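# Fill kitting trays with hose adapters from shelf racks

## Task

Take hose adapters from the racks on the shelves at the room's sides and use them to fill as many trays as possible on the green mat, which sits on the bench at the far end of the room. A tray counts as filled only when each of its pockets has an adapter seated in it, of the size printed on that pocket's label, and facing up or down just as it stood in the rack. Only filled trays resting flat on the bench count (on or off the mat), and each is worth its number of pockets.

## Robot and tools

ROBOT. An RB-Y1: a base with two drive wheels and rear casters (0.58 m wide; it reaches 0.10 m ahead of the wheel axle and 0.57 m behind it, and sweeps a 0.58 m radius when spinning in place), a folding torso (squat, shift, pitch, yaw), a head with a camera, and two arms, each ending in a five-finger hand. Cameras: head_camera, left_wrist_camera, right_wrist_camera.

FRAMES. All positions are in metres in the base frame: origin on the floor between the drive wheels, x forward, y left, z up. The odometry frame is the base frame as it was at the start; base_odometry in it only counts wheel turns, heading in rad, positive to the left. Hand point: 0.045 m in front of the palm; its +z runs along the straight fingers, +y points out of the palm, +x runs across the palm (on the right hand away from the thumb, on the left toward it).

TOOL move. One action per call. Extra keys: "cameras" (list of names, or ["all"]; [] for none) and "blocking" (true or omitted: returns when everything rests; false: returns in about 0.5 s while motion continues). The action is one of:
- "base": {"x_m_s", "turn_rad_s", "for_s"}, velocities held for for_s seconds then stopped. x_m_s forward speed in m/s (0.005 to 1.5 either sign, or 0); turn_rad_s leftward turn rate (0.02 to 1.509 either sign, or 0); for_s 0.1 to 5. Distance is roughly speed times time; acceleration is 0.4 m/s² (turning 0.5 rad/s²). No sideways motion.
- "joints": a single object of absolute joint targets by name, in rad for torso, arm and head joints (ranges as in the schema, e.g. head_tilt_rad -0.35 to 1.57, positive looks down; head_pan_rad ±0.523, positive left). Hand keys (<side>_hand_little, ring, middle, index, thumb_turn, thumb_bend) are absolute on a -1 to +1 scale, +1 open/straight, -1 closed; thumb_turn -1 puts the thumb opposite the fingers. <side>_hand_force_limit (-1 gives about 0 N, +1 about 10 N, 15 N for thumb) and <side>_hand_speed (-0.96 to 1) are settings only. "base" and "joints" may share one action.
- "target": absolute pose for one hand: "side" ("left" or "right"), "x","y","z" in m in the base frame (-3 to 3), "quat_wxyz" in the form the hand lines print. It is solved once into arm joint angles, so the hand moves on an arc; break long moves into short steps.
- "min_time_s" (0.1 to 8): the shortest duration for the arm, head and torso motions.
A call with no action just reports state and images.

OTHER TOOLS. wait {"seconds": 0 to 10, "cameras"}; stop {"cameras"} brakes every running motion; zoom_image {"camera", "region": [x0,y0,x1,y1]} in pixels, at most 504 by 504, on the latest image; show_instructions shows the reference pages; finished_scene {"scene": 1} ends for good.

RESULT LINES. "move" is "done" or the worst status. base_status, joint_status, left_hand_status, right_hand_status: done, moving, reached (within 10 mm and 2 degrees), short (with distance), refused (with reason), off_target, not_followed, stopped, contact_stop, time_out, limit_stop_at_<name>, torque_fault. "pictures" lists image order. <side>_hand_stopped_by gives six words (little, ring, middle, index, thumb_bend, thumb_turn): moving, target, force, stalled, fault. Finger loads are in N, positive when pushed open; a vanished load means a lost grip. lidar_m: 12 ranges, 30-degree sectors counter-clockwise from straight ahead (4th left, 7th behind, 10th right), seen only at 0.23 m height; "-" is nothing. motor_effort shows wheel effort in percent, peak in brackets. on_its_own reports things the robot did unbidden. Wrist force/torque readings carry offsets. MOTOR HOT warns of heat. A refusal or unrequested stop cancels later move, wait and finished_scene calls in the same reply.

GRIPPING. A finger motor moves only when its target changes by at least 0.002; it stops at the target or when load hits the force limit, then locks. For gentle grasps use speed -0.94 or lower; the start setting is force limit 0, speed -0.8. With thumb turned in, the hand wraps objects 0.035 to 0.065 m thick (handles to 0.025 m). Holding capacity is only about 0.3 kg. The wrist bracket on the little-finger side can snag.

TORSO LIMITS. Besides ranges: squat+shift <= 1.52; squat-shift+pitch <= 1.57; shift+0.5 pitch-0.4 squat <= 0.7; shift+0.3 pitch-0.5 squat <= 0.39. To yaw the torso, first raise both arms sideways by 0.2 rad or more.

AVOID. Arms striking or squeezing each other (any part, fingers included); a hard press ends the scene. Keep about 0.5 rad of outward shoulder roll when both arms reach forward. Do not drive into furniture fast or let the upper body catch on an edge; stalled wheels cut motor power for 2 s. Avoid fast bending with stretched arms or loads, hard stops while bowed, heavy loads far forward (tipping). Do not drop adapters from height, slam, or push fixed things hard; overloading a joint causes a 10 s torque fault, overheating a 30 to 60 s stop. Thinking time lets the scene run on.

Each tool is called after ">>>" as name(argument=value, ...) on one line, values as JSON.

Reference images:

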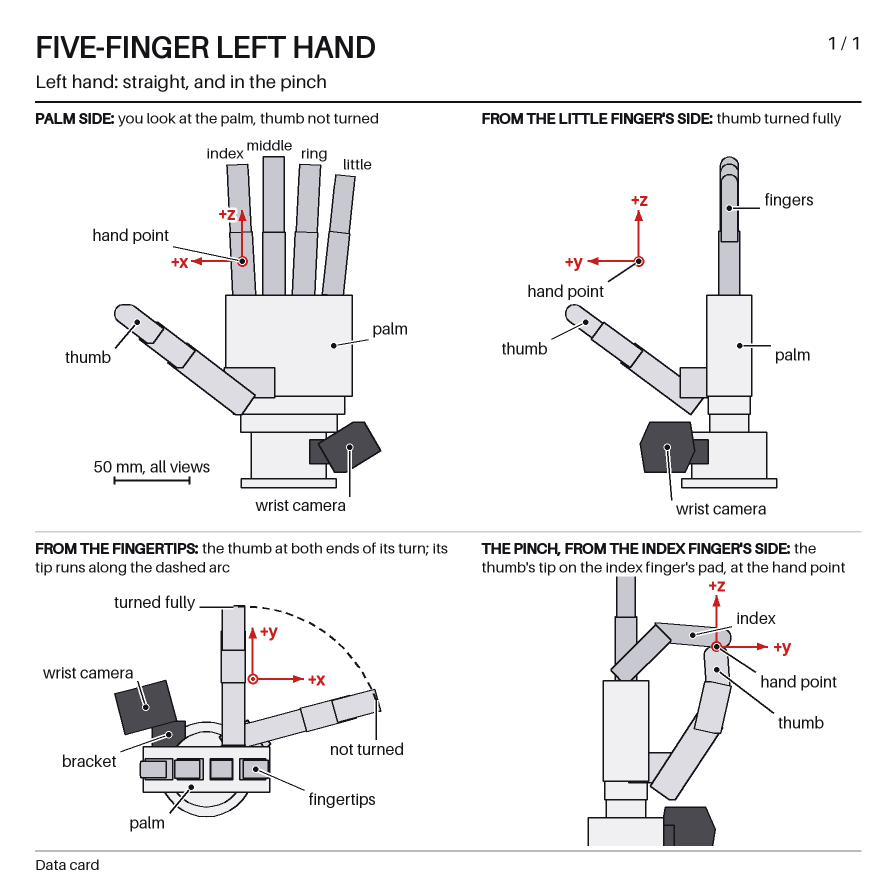

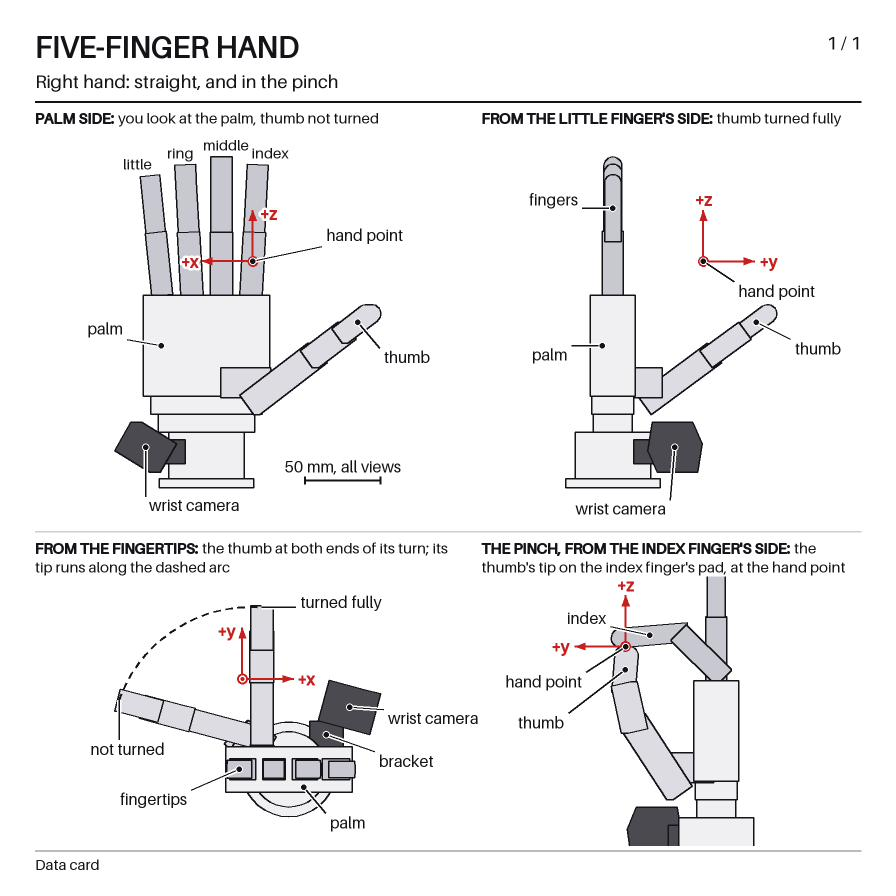

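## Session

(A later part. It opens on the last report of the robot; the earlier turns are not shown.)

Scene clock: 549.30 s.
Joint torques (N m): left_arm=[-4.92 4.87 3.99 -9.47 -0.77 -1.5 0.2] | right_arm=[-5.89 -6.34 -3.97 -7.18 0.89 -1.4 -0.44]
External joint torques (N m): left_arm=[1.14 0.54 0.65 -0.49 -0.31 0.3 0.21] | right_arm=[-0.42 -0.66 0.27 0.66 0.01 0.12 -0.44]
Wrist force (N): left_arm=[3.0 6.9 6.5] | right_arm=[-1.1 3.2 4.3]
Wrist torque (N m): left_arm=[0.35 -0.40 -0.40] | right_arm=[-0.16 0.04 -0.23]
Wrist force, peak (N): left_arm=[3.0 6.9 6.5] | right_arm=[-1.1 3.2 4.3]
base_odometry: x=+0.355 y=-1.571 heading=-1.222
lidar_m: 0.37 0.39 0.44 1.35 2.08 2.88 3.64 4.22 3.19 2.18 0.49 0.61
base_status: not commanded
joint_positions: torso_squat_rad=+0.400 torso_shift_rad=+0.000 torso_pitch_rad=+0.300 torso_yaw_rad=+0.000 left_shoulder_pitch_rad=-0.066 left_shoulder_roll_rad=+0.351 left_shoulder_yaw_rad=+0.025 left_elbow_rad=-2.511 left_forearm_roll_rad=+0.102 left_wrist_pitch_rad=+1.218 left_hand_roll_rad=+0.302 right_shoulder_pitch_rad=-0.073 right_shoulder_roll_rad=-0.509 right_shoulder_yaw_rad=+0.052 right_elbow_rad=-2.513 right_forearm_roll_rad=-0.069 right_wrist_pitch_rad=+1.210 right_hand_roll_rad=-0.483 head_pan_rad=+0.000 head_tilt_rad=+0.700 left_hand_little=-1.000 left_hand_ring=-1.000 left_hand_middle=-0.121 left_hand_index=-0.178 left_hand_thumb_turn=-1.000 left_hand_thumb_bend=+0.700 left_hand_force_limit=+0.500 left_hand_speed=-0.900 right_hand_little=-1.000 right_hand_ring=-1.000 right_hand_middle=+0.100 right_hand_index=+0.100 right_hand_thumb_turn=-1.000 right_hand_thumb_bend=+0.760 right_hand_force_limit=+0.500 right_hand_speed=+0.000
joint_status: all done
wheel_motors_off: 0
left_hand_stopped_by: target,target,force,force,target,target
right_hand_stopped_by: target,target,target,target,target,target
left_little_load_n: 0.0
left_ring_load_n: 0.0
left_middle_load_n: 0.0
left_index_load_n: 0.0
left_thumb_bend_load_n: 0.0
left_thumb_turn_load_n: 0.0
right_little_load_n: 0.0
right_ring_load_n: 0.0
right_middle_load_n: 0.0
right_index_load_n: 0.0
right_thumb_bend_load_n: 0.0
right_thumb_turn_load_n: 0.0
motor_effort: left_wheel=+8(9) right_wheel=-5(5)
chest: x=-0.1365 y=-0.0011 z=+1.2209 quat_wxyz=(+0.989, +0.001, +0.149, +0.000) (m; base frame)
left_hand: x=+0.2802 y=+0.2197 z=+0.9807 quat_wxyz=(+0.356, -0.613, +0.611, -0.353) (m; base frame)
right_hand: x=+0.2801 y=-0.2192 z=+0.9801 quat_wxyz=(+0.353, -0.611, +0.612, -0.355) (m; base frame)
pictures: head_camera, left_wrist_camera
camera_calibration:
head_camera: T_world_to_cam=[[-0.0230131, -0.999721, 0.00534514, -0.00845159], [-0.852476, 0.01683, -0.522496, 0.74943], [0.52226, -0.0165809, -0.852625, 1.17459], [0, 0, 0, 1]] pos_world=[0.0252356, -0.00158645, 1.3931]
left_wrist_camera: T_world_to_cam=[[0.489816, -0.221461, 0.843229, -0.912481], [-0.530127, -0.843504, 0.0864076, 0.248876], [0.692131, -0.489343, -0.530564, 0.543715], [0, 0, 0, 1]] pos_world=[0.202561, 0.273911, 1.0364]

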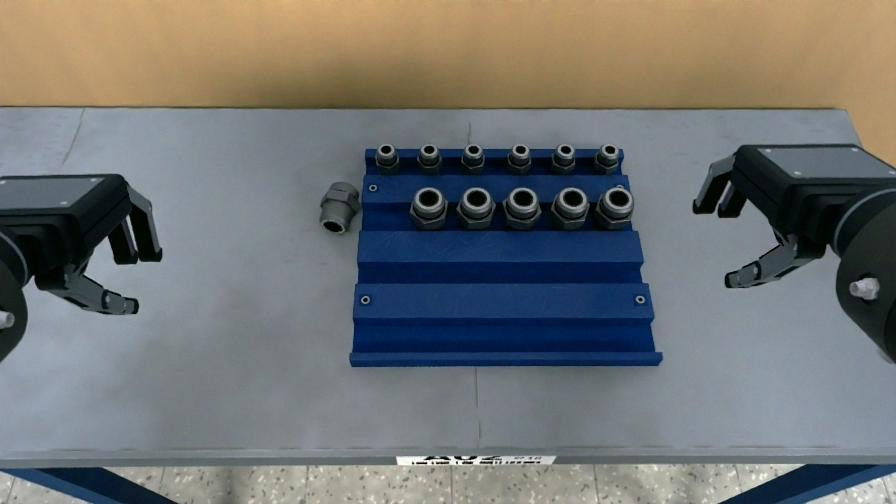

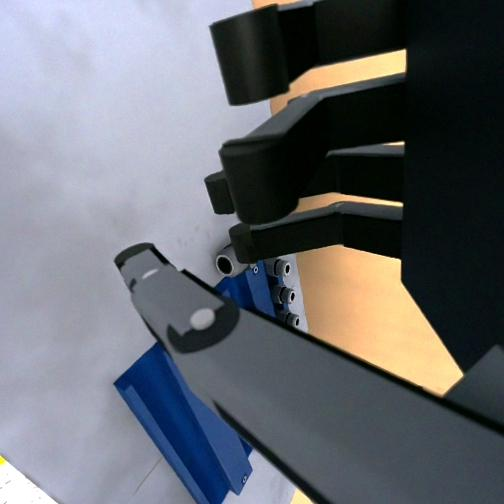

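>>> move(joints={"left_hand_index": 0.1, "left_hand_middle": 0.1, "left_hand_thumb_bend": 0.76, "left_hand_speed": 0.0, "left_hand_force_limit": 0.9, "right_hand_force_limit": 0.9})

>>> move(target={"side": "left", "x": 0.425, "y": -0.0088, "z": 0.93, "quat_wxyz": [0.3536, -0.6124, 0.6124, -0.3536]})

>>> move(target={"side": "left", "x": 0.425, "y": -0.0088, "z": 0.873, "quat_wxyz": [0.3536, -0.6124, 0.6124, -0.3536]}, cameras=["left_wrist_camera"])

Scene clock: 550.53 s.
Joint torques (N m): left_arm=[-5.29 3.91 3.77 -9.41 -0.73 -1.7 -0.05] | right_arm=[-5.99 -6.57 -4 -7.31 0.87 -1.39 -0.3]
External joint torques (N m): left_arm=[0.77 -0.41 0.44 -0.43 -0.27 0.11 -0.04] | right_arm=[-0.51 -0.88 0.23 0.53 -0.01 0.12 -0.31]
Wrist force (N): left_arm=[2.7 6.7 6.1] | right_arm=[-0.5 3.0 3.6]
Wrist torque (N m): left_arm=[0.35 -0.39 -0.40] | right_arm=[-0.13 -0.05 -0.16]
Wrist force, peak (N): left_arm=[2.7 7.0 6.5] | right_arm=[-0.5 3.9 4.4]
move: done
base_odometry: x=+0.355 y=-1.571 heading=-1.222
lidar_m: 0.37 0.40 0.45 1.35 2.07 2.88 3.65 4.23 3.18 2.16 0.48 0.61
base_status: not commanded
joint_positions: torso_squat_rad=+0.400 torso_shift_rad=+0.000 torso_pitch_rad=+0.300 torso_yaw_rad=+0.000 left_shoulder_pitch_rad=-0.066 left_shoulder_roll_rad=+0.351 left_shoulder_yaw_rad=+0.025 left_elbow_rad=-2.511 left_forearm_roll_rad=+0.102 left_wrist_pitch_rad=+1.218 left_hand_roll_rad=+0.302 right_shoulder_pitch_rad=-0.073 right_shoulder_roll_rad=-0.509 right_shoulder_yaw_rad=+0.052 right_elbow_rad=-2.513 right_forearm_roll_rad=-0.069 right_wrist_pitch_rad=+1.210 right_hand_roll_rad=-0.483 head_pan_rad=+0.000 head_tilt_rad=+0.700 left_hand_little=-1.000 left_hand_ring=-1.000 left_hand_middle=+0.100 left_hand_index=+0.100 left_hand_thumb_turn=-1.000 left_hand_thumb_bend=+0.760 left_hand_force_limit=+0.900 left_hand_speed=+0.000 right_hand_little=-1.000 right_hand_ring=-1.000 right_hand_middle=+0.100 right_hand_index=+0.100 right_hand_thumb_turn=-1.000 right_hand_thumb_bend=+0.760 right_hand_force_limit=+0.900 right_hand_speed=+0.000
joint_status: all done
wheel_motors_off: 0
left_hand_stopped_by: target,target,target,target,target,target
right_hand_stopped_by: target,target,target,target,target,target
left_little_load_n: 0.0
left_ring_load_n: 0.0
left_middle_load_n: 0.0
left_index_load_n: 0.0
left_thumb_bend_load_n: 0.0
left_thumb_turn_load_n: 0.0
right_little_load_n: 0.0
right_ring_load_n: 0.0
right_middle_load_n: 0.0
right_index_load_n: 0.0
right_thumb_bend_load_n: 0.0
right_thumb_turn_load_n: 0.0
motor_effort: left_wheel=+8(10) right_wheel=-4(5)
chest: x=-0.1365 y=-0.0011 z=+1.2209 quat_wxyz=(+0.989, +0.001, +0.149, +0.000) (m; base frame)
left_hand: x=+0.2802 y=+0.2197 z=+0.9807 quat_wxyz=(+0.356, -0.613, +0.611, -0.353) (m; base frame)
right_hand: x=+0.2801 y=-0.2192 z=+0.9801 quat_wxyz=(+0.353, -0.611, +0.612, -0.355) (m; base frame)
pictures: none

Scene clock: 552.60 s.
Joint torques (N m): left_arm=[-13.47 -1.61 1.96 -9.23 -0.77 -1.02 -0.14] | right_arm=[-5.63 -6.47 -4.03 -7.27 0.76 -1.39 -0.31]
External joint torques (N m): left_arm=[3.59 1.29 0.33 0.93 0.25 0.41 -0.13] | right_arm=[-0.15 -0.78 0.21 0.57 -0.11 0.13 -0.31]
Wrist force (N): left_arm=[2.9 6.5 6.3] | right_arm=[-1.6 3.5 3.9]
Wrist torque (N m): left_arm=[0.30 -0.39 -0.22] | right_arm=[-0.07 0.12 -0.25]
Wrist force, peak (N): left_arm=[2.3 7.0 7.6] | right_arm=[-0.9 4.2 4.6]
move: done
base_odometry: x=+0.355 y=-1.571 heading=-1.222
lidar_m: 0.36 0.39 0.45 1.35 2.09 2.87 3.65 4.23 3.18 2.16 0.48 0.62
base_status: not commanded
joint_positions: torso_squat_rad=+0.400 torso_shift_rad=+0.000 torso_pitch_rad=+0.300 torso_yaw_rad=+0.000 left_shoulder_pitch_rad=-0.762 left_shoulder_roll_rad=+0.000 left_shoulder_yaw_rad=-0.396 left_elbow_rad=-1.563 left_forearm_roll_rad=-0.476 left_wrist_pitch_rad=+1.110 left_hand_roll_rad=+0.722 right_shoulder_pitch_rad=-0.073 right_shoulder_roll_rad=-0.509 right_shoulder_yaw_rad=+0.052 right_elbow_rad=-2.513 right_forearm_roll_rad=-0.069 right_wrist_pitch_rad=+1.210 right_hand_roll_rad=-0.483 head_pan_rad=+0.000 head_tilt_rad=+0.700 left_hand_little=-1.000 left_hand_ring=-1.000 left_hand_middle=+0.100 left_hand_index=+0.100 left_hand_thumb_turn=-1.000 left_hand_thumb_bend=+0.760 left_hand_force_limit=+0.900 left_hand_speed=+0.000 right_hand_little=-1.000 right_hand_ring=-1.000 right_hand_middle=+0.100 right_hand_index=+0.100 right_hand_thumb_turn=-1.000 right_hand_thumb_bend=+0.760 right_hand_force_limit=+0.900 right_hand_speed=+0.000
joint_status: all done
wheel_motors_off: 0
left_hand_stopped_by: target,target,target,target,target,target
right_hand_stopped_by: target,target,target,target,target,target
left_little_load_n: 0.0
left_ring_load_n: 0.0
left_middle_load_n: 0.0
left_index_load_n: 0.0
left_thumb_bend_load_n: 0.0
left_thumb_turn_load_n: 0.0
right_little_load_n: 0.0
right_ring_load_n: 0.0
right_middle_load_n: 0.0
right_index_load_n: 0.0
right_thumb_bend_load_n: 0.0
right_thumb_turn_load_n: 0.0
motor_effort: left_wheel=+6(11) right_wheel=-4(5)
chest: x=-0.1366 y=-0.0011 z=+1.2209 quat_wxyz=(+0.989, +0.001, +0.149, +0.000) (m; base frame)
left_hand: x=+0.4250 y=-0.0090 z=+0.9305 quat_wxyz=(+0.354, -0.612, +0.612, -0.354) (m; base frame)
left_hand_status: reached (checked arc, planned for 1.1 s): 1 mm and 0.1 deg off.
right_hand: x=+0.2800 y=-0.2192 z=+0.9801 quat_wxyz=(+0.353, -0.611, +0.612, -0.355) (m; base frame)
pictures: none

Scene clock: 553.43 s.
Joint torques (N m): left_arm=[-14.02 -1.86 0.46 -10.4 -1.13 -0.67 -0.21] | right_arm=[-5.69 -6.29 -3.91 -7.35 0.88 -1.53 -0.39]
External joint torques (N m): left_arm=[2.74 1.31 -1.07 -0.04 -0.1 0.57 -0.21] | right_arm=[-0.22 -0.6 0.33 0.5 0.01 -0.01 -0.4]
Wrist force (N): left_arm=[2.7 6.6 6.4] | right_arm=[-0.5 4.3 4.0]
Wrist torque (N m): left_arm=[0.32 -0.36 -0.23] | right_arm=[0.08 -0.02 -0.14]
Wrist force, peak (N): left_arm=[2.7 7.6 6.8] | right_arm=[-1.5 4.3 4.4]
move: done
base_odometry: x=+0.355 y=-1.571 heading=-1.222
lidar_m: 0.37 0.39 0.45 1.35 2.07 2.88 3.64 4.23 3.20 2.16 0.49 0.61
base_status: not commanded
joint_positions: torso_squat_rad=+0.400 torso_shift_rad=+0.000 torso_pitch_rad=+0.300 torso_yaw_rad=+0.000 left_shoulder_pitch_rad=-0.726 left_shoulder_roll_rad=+0.001 left_shoulder_yaw_rad=-0.427 left_elbow_rad=-1.389 left_forearm_roll_rad=-0.559 left_wrist_pitch_rad=+0.942 left_hand_roll_rad=+0.862 right_shoulder_pitch_rad=-0.073 right_shoulder_roll_rad=-0.509 right_shoulder_yaw_rad=+0.052 right_elbow_rad=-2.513 right_forearm_roll_rad=-0.069 right_wrist_pitch_rad=+1.210 right_hand_roll_rad=-0.483 head_pan_rad=+0.000 head_tilt_rad=+0.700 left_hand_little=-1.000 left_hand_ring=-1.000 left_hand_middle=+0.100 left_hand_index=+0.100 left_hand_thumb_turn=-1.000 left_hand_thumb_bend=+0.760 left_hand_force_limit=+0.900 left_hand_speed=+0.000 right_hand_little=-1.000 right_hand_ring=-1.000 right_hand_middle=+0.100 right_hand_index=+0.100 right_hand_thumb_turn=-1.000 right_hand_thumb_bend=+0.760 right_hand_force_limit=+0.900 right_hand_speed=+0.000
joint_status: all done
wheel_motors_off: 0
left_hand_stopped_by: target,target,target,target,target,target
right_hand_stopped_by: target,target,target,target,target,target
left_little_load_n: 0.0
left_ring_load_n: 0.0
left_middle_load_n: 0.0
left_index_load_n: 0.0
left_thumb_bend_load_n: 0.0
left_thumb_turn_load_n: 0.0
right_little_load_n: 0.0
right_ring_load_n: 0.0
right_middle_load_n: 0.0
right_index_load_n: 0.0
right_thumb_bend_load_n: 0.0
right_thumb_turn_load_n: 0.0
motor_effort: left_wheel=+8(10) right_wheel=-4(5)
chest: x=-0.1366 y=-0.0011 z=+1.2209 quat_wxyz=(+0.989, +0.001, +0.149, +0.000) (m; base frame)
left_hand: x=+0.4251 y=-0.0089 z=+0.8733 quat_wxyz=(+0.353, -0.612, +0.612, -0.354) (m; base frame)
left_hand_status: reached (checked arc, planned for 0.5 s): 0 mm and 0.0 deg off.
right_hand: x=+0.2800 y=-0.2192 z=+0.9801 quat_wxyz=(+0.353, -0.611, +0.612, -0.355) (m; base frame)
pictures: left_wrist_camera
camera_calibration:
left_wrist_camera: T_world_to_cam=[[0.490689, -0.220498, 0.842974, -0.943777], [-0.53331, -0.841072, 0.0904356, 0.140088], [0.689061, -0.493943, -0.530298, 0.275687], [0, 0, 0, 1]] pos_world=[0.347846, 0.045897, 0.929107]

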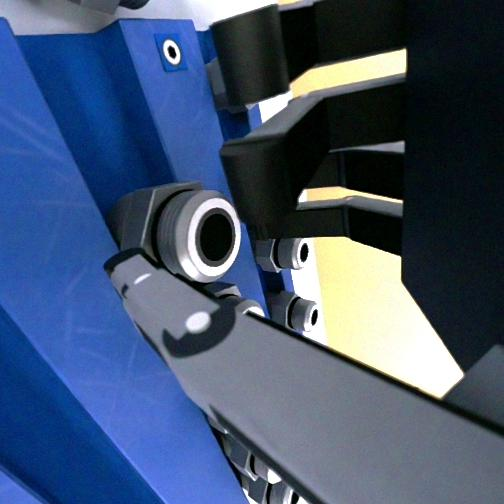

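>>> move(target={"side": "left", "x": 0.425, "y": -0.0085, "z": 0.871, "quat_wxyz": [0.3536, -0.6124, 0.6124, -0.3536]})

>>> move(joints={"left_hand_thumb_bend": 0.70})

>>> move(joints={"left_hand_index": -0.6, "left_hand_middle": -0.6, "left_hand_speed": -0.9})

>>> move(target={"side": "left", "x": 0.425, "y": -0.0085, "z": 0.90, "quat_wxyz": [0.3536, -0.6124, 0.6124, -0.3536]}, cameras=["left_wrist_camera"])

Scene clock: 554.37 s.
Joint torques (N m): left_arm=[-13.16 -2.13 0.32 -10.39 -0.99 -0.88 -0.18] | right_arm=[-5.65 -6.42 -3.73 -7.55 0.88 -1.5 -0.46]
External joint torques (N m): left_arm=[3.59 1.03 -1.21 -0.02 0.05 0.36 -0.18] | right_arm=[-0.18 -0.73 0.5 0.29 0.01 0.01 -0.46]
Wrist force (N): left_arm=[2.7 6.6 6.4] | right_arm=[-1.4 3.0 4.3]
Wrist torque (N m): left_arm=[0.32 -0.36 -0.21] | right_arm=[-0.21 0.13 -0.22]
Wrist force, peak (N): left_arm=[2.5 7.9 6.6] | right_arm=[-1.0 3.9 4.6]
move: done
base_odometry: x=+0.355 y=-1.571 heading=-1.222
lidar_m: 0.37 0.40 0.45 1.36 2.08 2.89 3.63 4.23 3.18 2.17 0.48 0.61
base_status: not commanded
joint_positions: torso_squat_rad=+0.400 torso_shift_rad=+0.000 torso_pitch_rad=+0.300 torso_yaw_rad=+0.000 left_shoulder_pitch_rad=-0.725 left_shoulder_roll_rad=+0.001 left_shoulder_yaw_rad=-0.427 left_elbow_rad=-1.383 left_forearm_roll_rad=-0.562 left_wrist_pitch_rad=+0.936 left_hand_roll_rad=+0.867 right_shoulder_pitch_rad=-0.073 right_shoulder_roll_rad=-0.509 right_shoulder_yaw_rad=+0.052 right_elbow_rad=-2.513 right_forearm_roll_rad=-0.069 right_wrist_pitch_rad=+1.210 right_hand_roll_rad=-0.483 head_pan_rad=+0.000 head_tilt_rad=+0.700 left_hand_little=-1.000 left_hand_ring=-1.000 left_hand_middle=+0.100 left_hand_index=+0.100 left_hand_thumb_turn=-1.000 left_hand_thumb_bend=+0.760 left_hand_force_limit=+0.900 left_hand_speed=+0.000 right_hand_little=-1.000 right_hand_ring=-1.000 right_hand_middle=+0.100 right_hand_index=+0.100 right_hand_thumb_turn=-1.000 right_hand_thumb_bend=+0.760 right_hand_force_limit=+0.900 right_hand_speed=+0.000
joint_status: all done
wheel_motors_off: 0
left_hand_stopped_by: target,target,target,target,target,target
right_hand_stopped_by: target,target,target,target,target,target
left_little_load_n: 0.0
left_ring_load_n: 0.0
left_middle_load_n: 0.0
left_index_load_n: 0.0
left_thumb_bend_load_n: 0.0
left_thumb_turn_load_n: 0.0
right_little_load_n: 0.0
right_ring_load_n: 0.0
right_middle_load_n: 0.0
right_index_load_n: 0.0
right_thumb_bend_load_n: 0.0
right_thumb_turn_load_n: 0.0
motor_effort: left_wheel=+8(10) right_wheel=-4(4)
chest: x=-0.1366 y=-0.0011 z=+1.2209 quat_wxyz=(+0.989, +0.001, +0.149, +0.000) (m; base frame)
left_hand: x=+0.4251 y=-0.0086 z=+0.8713 quat_wxyz=(+0.354, -0.612, +0.612, -0.354) (m; base frame)
left_hand_status: reached (checked arc, planned for 0.1 s): 0 mm and 0.0 deg off.
right_hand: x=+0.2800 y=-0.2192 z=+0.9801 quat_wxyz=(+0.353, -0.611, +0.612, -0.355) (m; base frame)
pictures: none

Scene clock: 554.90 s.
Joint torques (N m): left_arm=[-13.37 -2.19 0.25 -10.07 -1.02 -0.97 -0.08] | right_arm=[-5.67 -6.64 -4.11 -7.44 0.92 -1.35 -0.4]
External joint torques (N m): left_arm=[3.39 0.98 -1.28 0.3 0.02 0.26 -0.07] | right_arm=[-0.19 -0.95 0.13 0.41 0.05 0.17 -0.41]
Wrist force (N): left_arm=[2.8 6.4 6.4] | right_arm=[-0.6 3.1 3.6]
Wrist torque (N m): left_arm=[0.28 -0.38 -0.20] | right_arm=[-0.14 -0.01 -0.18]
Wrist force, peak (N): left_arm=[2.9 6.8 6.5] | right_arm=[-0.9 3.5 4.5]
move: done
base_odometry: x=+0.355 y=-1.571 heading=-1.222
lidar_m: 0.37 0.39 0.45 1.36 2.08 2.89 3.64 4.21 3.19 2.16 0.48 0.62
base_status: not commanded
joint_positions: torso_squat_rad=+0.400 torso_shift_rad=+0.000 torso_pitch_rad=+0.300 torso_yaw_rad=+0.000 left_shoulder_pitch_rad=-0.725 left_shoulder_roll_rad=+0.001 left_shoulder_yaw_rad=-0.427 left_elbow_rad=-1.383 left_forearm_roll_rad=-0.562 left_wrist_pitch_rad=+0.936 left_hand_roll_rad=+0.867 right_shoulder_pitch_rad=-0.073 right_shoulder_roll_rad=-0.509 right_shoulder_yaw_rad=+0.052 right_elbow_rad=-2.513 right_forearm_roll_rad=-0.069 right_wrist_pitch_rad=+1.210 right_hand_roll_rad=-0.483 head_pan_rad=+0.000 head_tilt_rad=+0.700 left_hand_little=-1.000 left_hand_ring=-1.000 left_hand_middle=+0.100 left_hand_index=+0.100 left_hand_thumb_turn=-1.000 left_hand_thumb_bend=+0.700 left_hand_force_limit=+0.900 left_hand_speed=+0.000 right_hand_little=-1.000 right_hand_ring=-1.000 right_hand_middle=+0.100 right_hand_index=+0.100 right_hand_thumb_turn=-1.000 right_hand_thumb_bend=+0.760 right_hand_force_limit=+0.900 right_hand_speed=+0.000
joint_status: all done
wheel_motors_off: 0
left_hand_stopped_by: target,target,target,target,target,target
right_hand_stopped_by: target,target,target,target,target,target
left_little_load_n: 0.0
left_ring_load_n: 0.0
left_middle_load_n: 0.0
left_index_load_n: 0.0
left_thumb_bend_load_n: 0.0
left_thumb_turn_load_n: 0.0
right_little_load_n: 0.0
right_ring_load_n: 0.0
right_middle_load_n: 0.0
right_index_load_n: 0.0
right_thumb_bend_load_n: 0.0
right_thumb_turn_load_n: 0.0
motor_effort: left_wheel=+9(10) right_wheel=-4(5)
chest: x=-0.1366 y=-0.0011 z=+1.2209 quat_wxyz=(+0.989, +0.001, +0.149, +0.000) (m; base frame)
left_hand: x=+0.4251 y=-0.0086 z=+0.8713 quat_wxyz=(+0.354, -0.612, +0.612, -0.354) (m; base frame)
right_hand: x=+0.2800 y=-0.2192 z=+0.9801 quat_wxyz=(+0.353, -0.611, +0.612, -0.355) (m; base frame)
pictures: none

Scene clock: 557.60 s.
Joint torques (N m): left_arm=[-12.56 -3.01 0.18 -9.3 -0.11 -0.47 -0.27] | right_arm=[-5.53 -6.39 -3.87 -7.32 0.95 -1.45 -0.4]
External joint torques (N m): left_arm=[4.19 0.15 -1.35 1.07 0.93 0.76 -0.27] | right_arm=[-0.05 -0.7 0.37 0.53 0.07 0.07 -0.41]
Wrist force (N): left_arm=[2.3 2.2 10.4] | right_arm=[-0.7 3.4 4.0]
Wrist torque (N m): left_arm=[0.44 -0.38 -0.10] | right_arm=[-0.13 -0.03 -0.18]
Wrist force, peak (N): left_arm=[2.2 2.3 10.5] | right_arm=[-0.8 3.7 4.6]
move: off_target
base_odometry: x=+0.355 y=-1.571 heading=-1.222
lidar_m: 0.37 0.40 0.45 1.35 2.08 2.90 3.65 4.22 3.18 2.16 0.48 0.61
base_status: not commanded
joint_positions: torso_squat_rad=+0.400 torso_shift_rad=+0.000 torso_pitch_rad=+0.300 torso_yaw_rad=+0.000 left_shoulder_pitch_rad=-0.725 left_shoulder_roll_rad=+0.001 left_shoulder_yaw_rad=-0.427 left_elbow_rad=-1.383 left_forearm_roll_rad=-0.562 left_wrist_pitch_rad=+0.936 left_hand_roll_rad=+0.867 right_shoulder_pitch_rad=-0.073 right_shoulder_roll_rad=-0.509 right_shoulder_yaw_rad=+0.052 right_elbow_rad=-2.513 right_forearm_roll_rad=-0.069 right_wrist_pitch_rad=+1.210 right_hand_roll_rad=-0.483 head_pan_rad=+0.000 head_tilt_rad=+0.700 left_hand_little=-1.000 left_hand_ring=-1.000 left_hand_middle=-0.129 left_hand_index=-0.177 left_hand_thumb_turn=-1.000 left_hand_thumb_bend=+0.702 left_hand_force_limit=+0.900 left_hand_speed=-0.900 right_hand_little=-1.000 right_hand_ring=-1.000 right_hand_middle=+0.100 right_hand_index=+0.100 right_hand_thumb_turn=-1.000 right_hand_thumb_bend=+0.760 right_hand_force_limit=+0.900 right_hand_speed=+0.000
joint_status: left_hand_middle off_target (ended at -0.129, target -0.600); left_hand_index off_target (ended at -0.177, target -0.600); the others done
wheel_motors_off: 0
left_hand_stopped_by: target,target,force,force,target,target
right_hand_stopped_by: target,target,target,target,target,target
left_little_load_n: 0.0
left_ring_load_n: 0.0
left_middle_load_n: 5.5
left_index_load_n: 9.5
left_thumb_bend_load_n: 8.5
left_thumb_turn_load_n: 0.0
right_little_load_n: 0.0
right_ring_load_n: 0.0
right_middle_load_n: 0.0
right_index_load_n: 0.0
right_thumb_bend_load_n: 0.0
right_thumb_turn_load_n: 0.0
motor_effort: left_wheel=+7(11) right_wheel=-4(5)
chest: x=-0.1366 y=-0.0011 z=+1.2209 quat_wxyz=(+0.989, +0.001, +0.149, +0.000) (m; base frame)
left_hand: x=+0.4253 y=-0.0085 z=+0.8716 quat_wxyz=(+0.354, -0.612, +0.612, -0.354) (m; base frame)
right_hand: x=+0.2800 y=-0.2192 z=+0.9801 quat_wxyz=(+0.353, -0.611, +0.612, -0.355) (m; base frame)
pictures: none

Scene clock: 558.30 s.
Joint torques (N m): left_arm=[-15.59 -2.51 2.45 -11.27 -1.04 -1.4 0.12] | right_arm=[-5.53 -6.64 -3.84 -7.24 0.85 -1.39 -0.44]
External joint torques (N m): left_arm=[1.28 0.54 0.85 -0.96 -0.01 -0.06 0.12] | right_arm=[-0.06 -0.95 0.4 0.6 -0.03 0.13 -0.45]
Wrist force (N): left_arm=[2.7 8.4 7.3] | right_arm=[-0.7 3.8 3.5]
Wrist torque (N m): left_arm=[0.35 -0.36 -0.41] | right_arm=[-0.02 -0.02 -0.18]
Wrist force, peak (N): left_arm=[2.6 7.4 11.1] | right_arm=[-1.3 4.2 4.1]
move: done
base_odometry: x=+0.355 y=-1.571 heading=-1.222
lidar_m: 0.37 0.39 0.45 1.35 2.08 2.87 3.64 4.22 3.18 2.18 0.47 0.62
base_status: not commanded
joint_positions: torso_squat_rad=+0.400 torso_shift_rad=+0.000 torso_pitch_rad=+0.300 torso_yaw_rad=+0.000 left_shoulder_pitch_rad=-0.737 left_shoulder_roll_rad=+0.003 left_shoulder_yaw_rad=-0.414 left_elbow_rad=-1.478 left_forearm_roll_rad=-0.515 left_wrist_pitch_rad=+1.021 left_hand_roll_rad=+0.791 right_shoulder_pitch_rad=-0.073 right_shoulder_roll_rad=-0.509 right_shoulder_yaw_rad=+0.052 right_elbow_rad=-2.513 right_forearm_roll_rad=-0.069 right_wrist_pitch_rad=+1.210 right_hand_roll_rad=-0.483 head_pan_rad=+0.000 head_tilt_rad=+0.700 left_hand_little=-1.000 left_hand_ring=-1.000 left_hand_middle=-0.129 left_hand_index=-0.177 left_hand_thumb_turn=-1.000 left_hand_thumb_bend=+0.702 left_hand_force_limit=+0.900 left_hand_speed=-0.900 right_hand_little=-1.000 right_hand_ring=-1.000 right_hand_middle=+0.100 right_hand_index=+0.100 right_hand_thumb_turn=-1.000 right_hand_thumb_bend=+0.760 right_hand_force_limit=+0.900 right_hand_speed=+0.000
joint_status: all done
wheel_motors_off: 0
left_hand_stopped_by: target,target,force,force,target,target
right_hand_stopped_by: target,target,target,target,target,target
left_little_load_n: 0.0
left_ring_load_n: 0.0
left_middle_load_n: 5.0
left_index_load_n: 7.5
left_thumb_bend_load_n: 9.5
left_thumb_turn_load_n: 0.5
right_little_load_n: 0.0
right_ring_load_n: 0.0
right_middle_load_n: 0.0
right_index_load_n: 0.0
right_thumb_bend_load_n: 0.0
right_thumb_turn_load_n: 0.0
motor_effort: left_wheel=+7(9) right_wheel=-4(5)
chest: x=-0.1366 y=-0.0011 z=+1.2209 quat_wxyz=(+0.989, +0.001, +0.149, +0.000) (m; base frame)
left_hand: x=+0.4250 y=-0.0086 z=+0.8998 quat_wxyz=(+0.354, -0.612, +0.612, -0.354) (m; base frame)
left_hand_status: reached (checked arc, planned for 0.4 s): 0 mm and 0.0 deg off.
right_hand: x=+0.2800 y=-0.2192 z=+0.9801 quat_wxyz=(+0.353, -0.611, +0.612, -0.355) (m; base frame)
pictures: left_wrist_camera
camera_calibration:
left_wrist_camera: T_world_to_cam=[[0.490899, -0.221043, 0.842709, -0.965949], [-0.533246, -0.84116, 0.0899924, 0.138258], [0.688961, -0.493548, -0.530795, 0.290385], [0, 0, 0, 1]] pos_world=[0.347845, 0.0461002, 0.955706]

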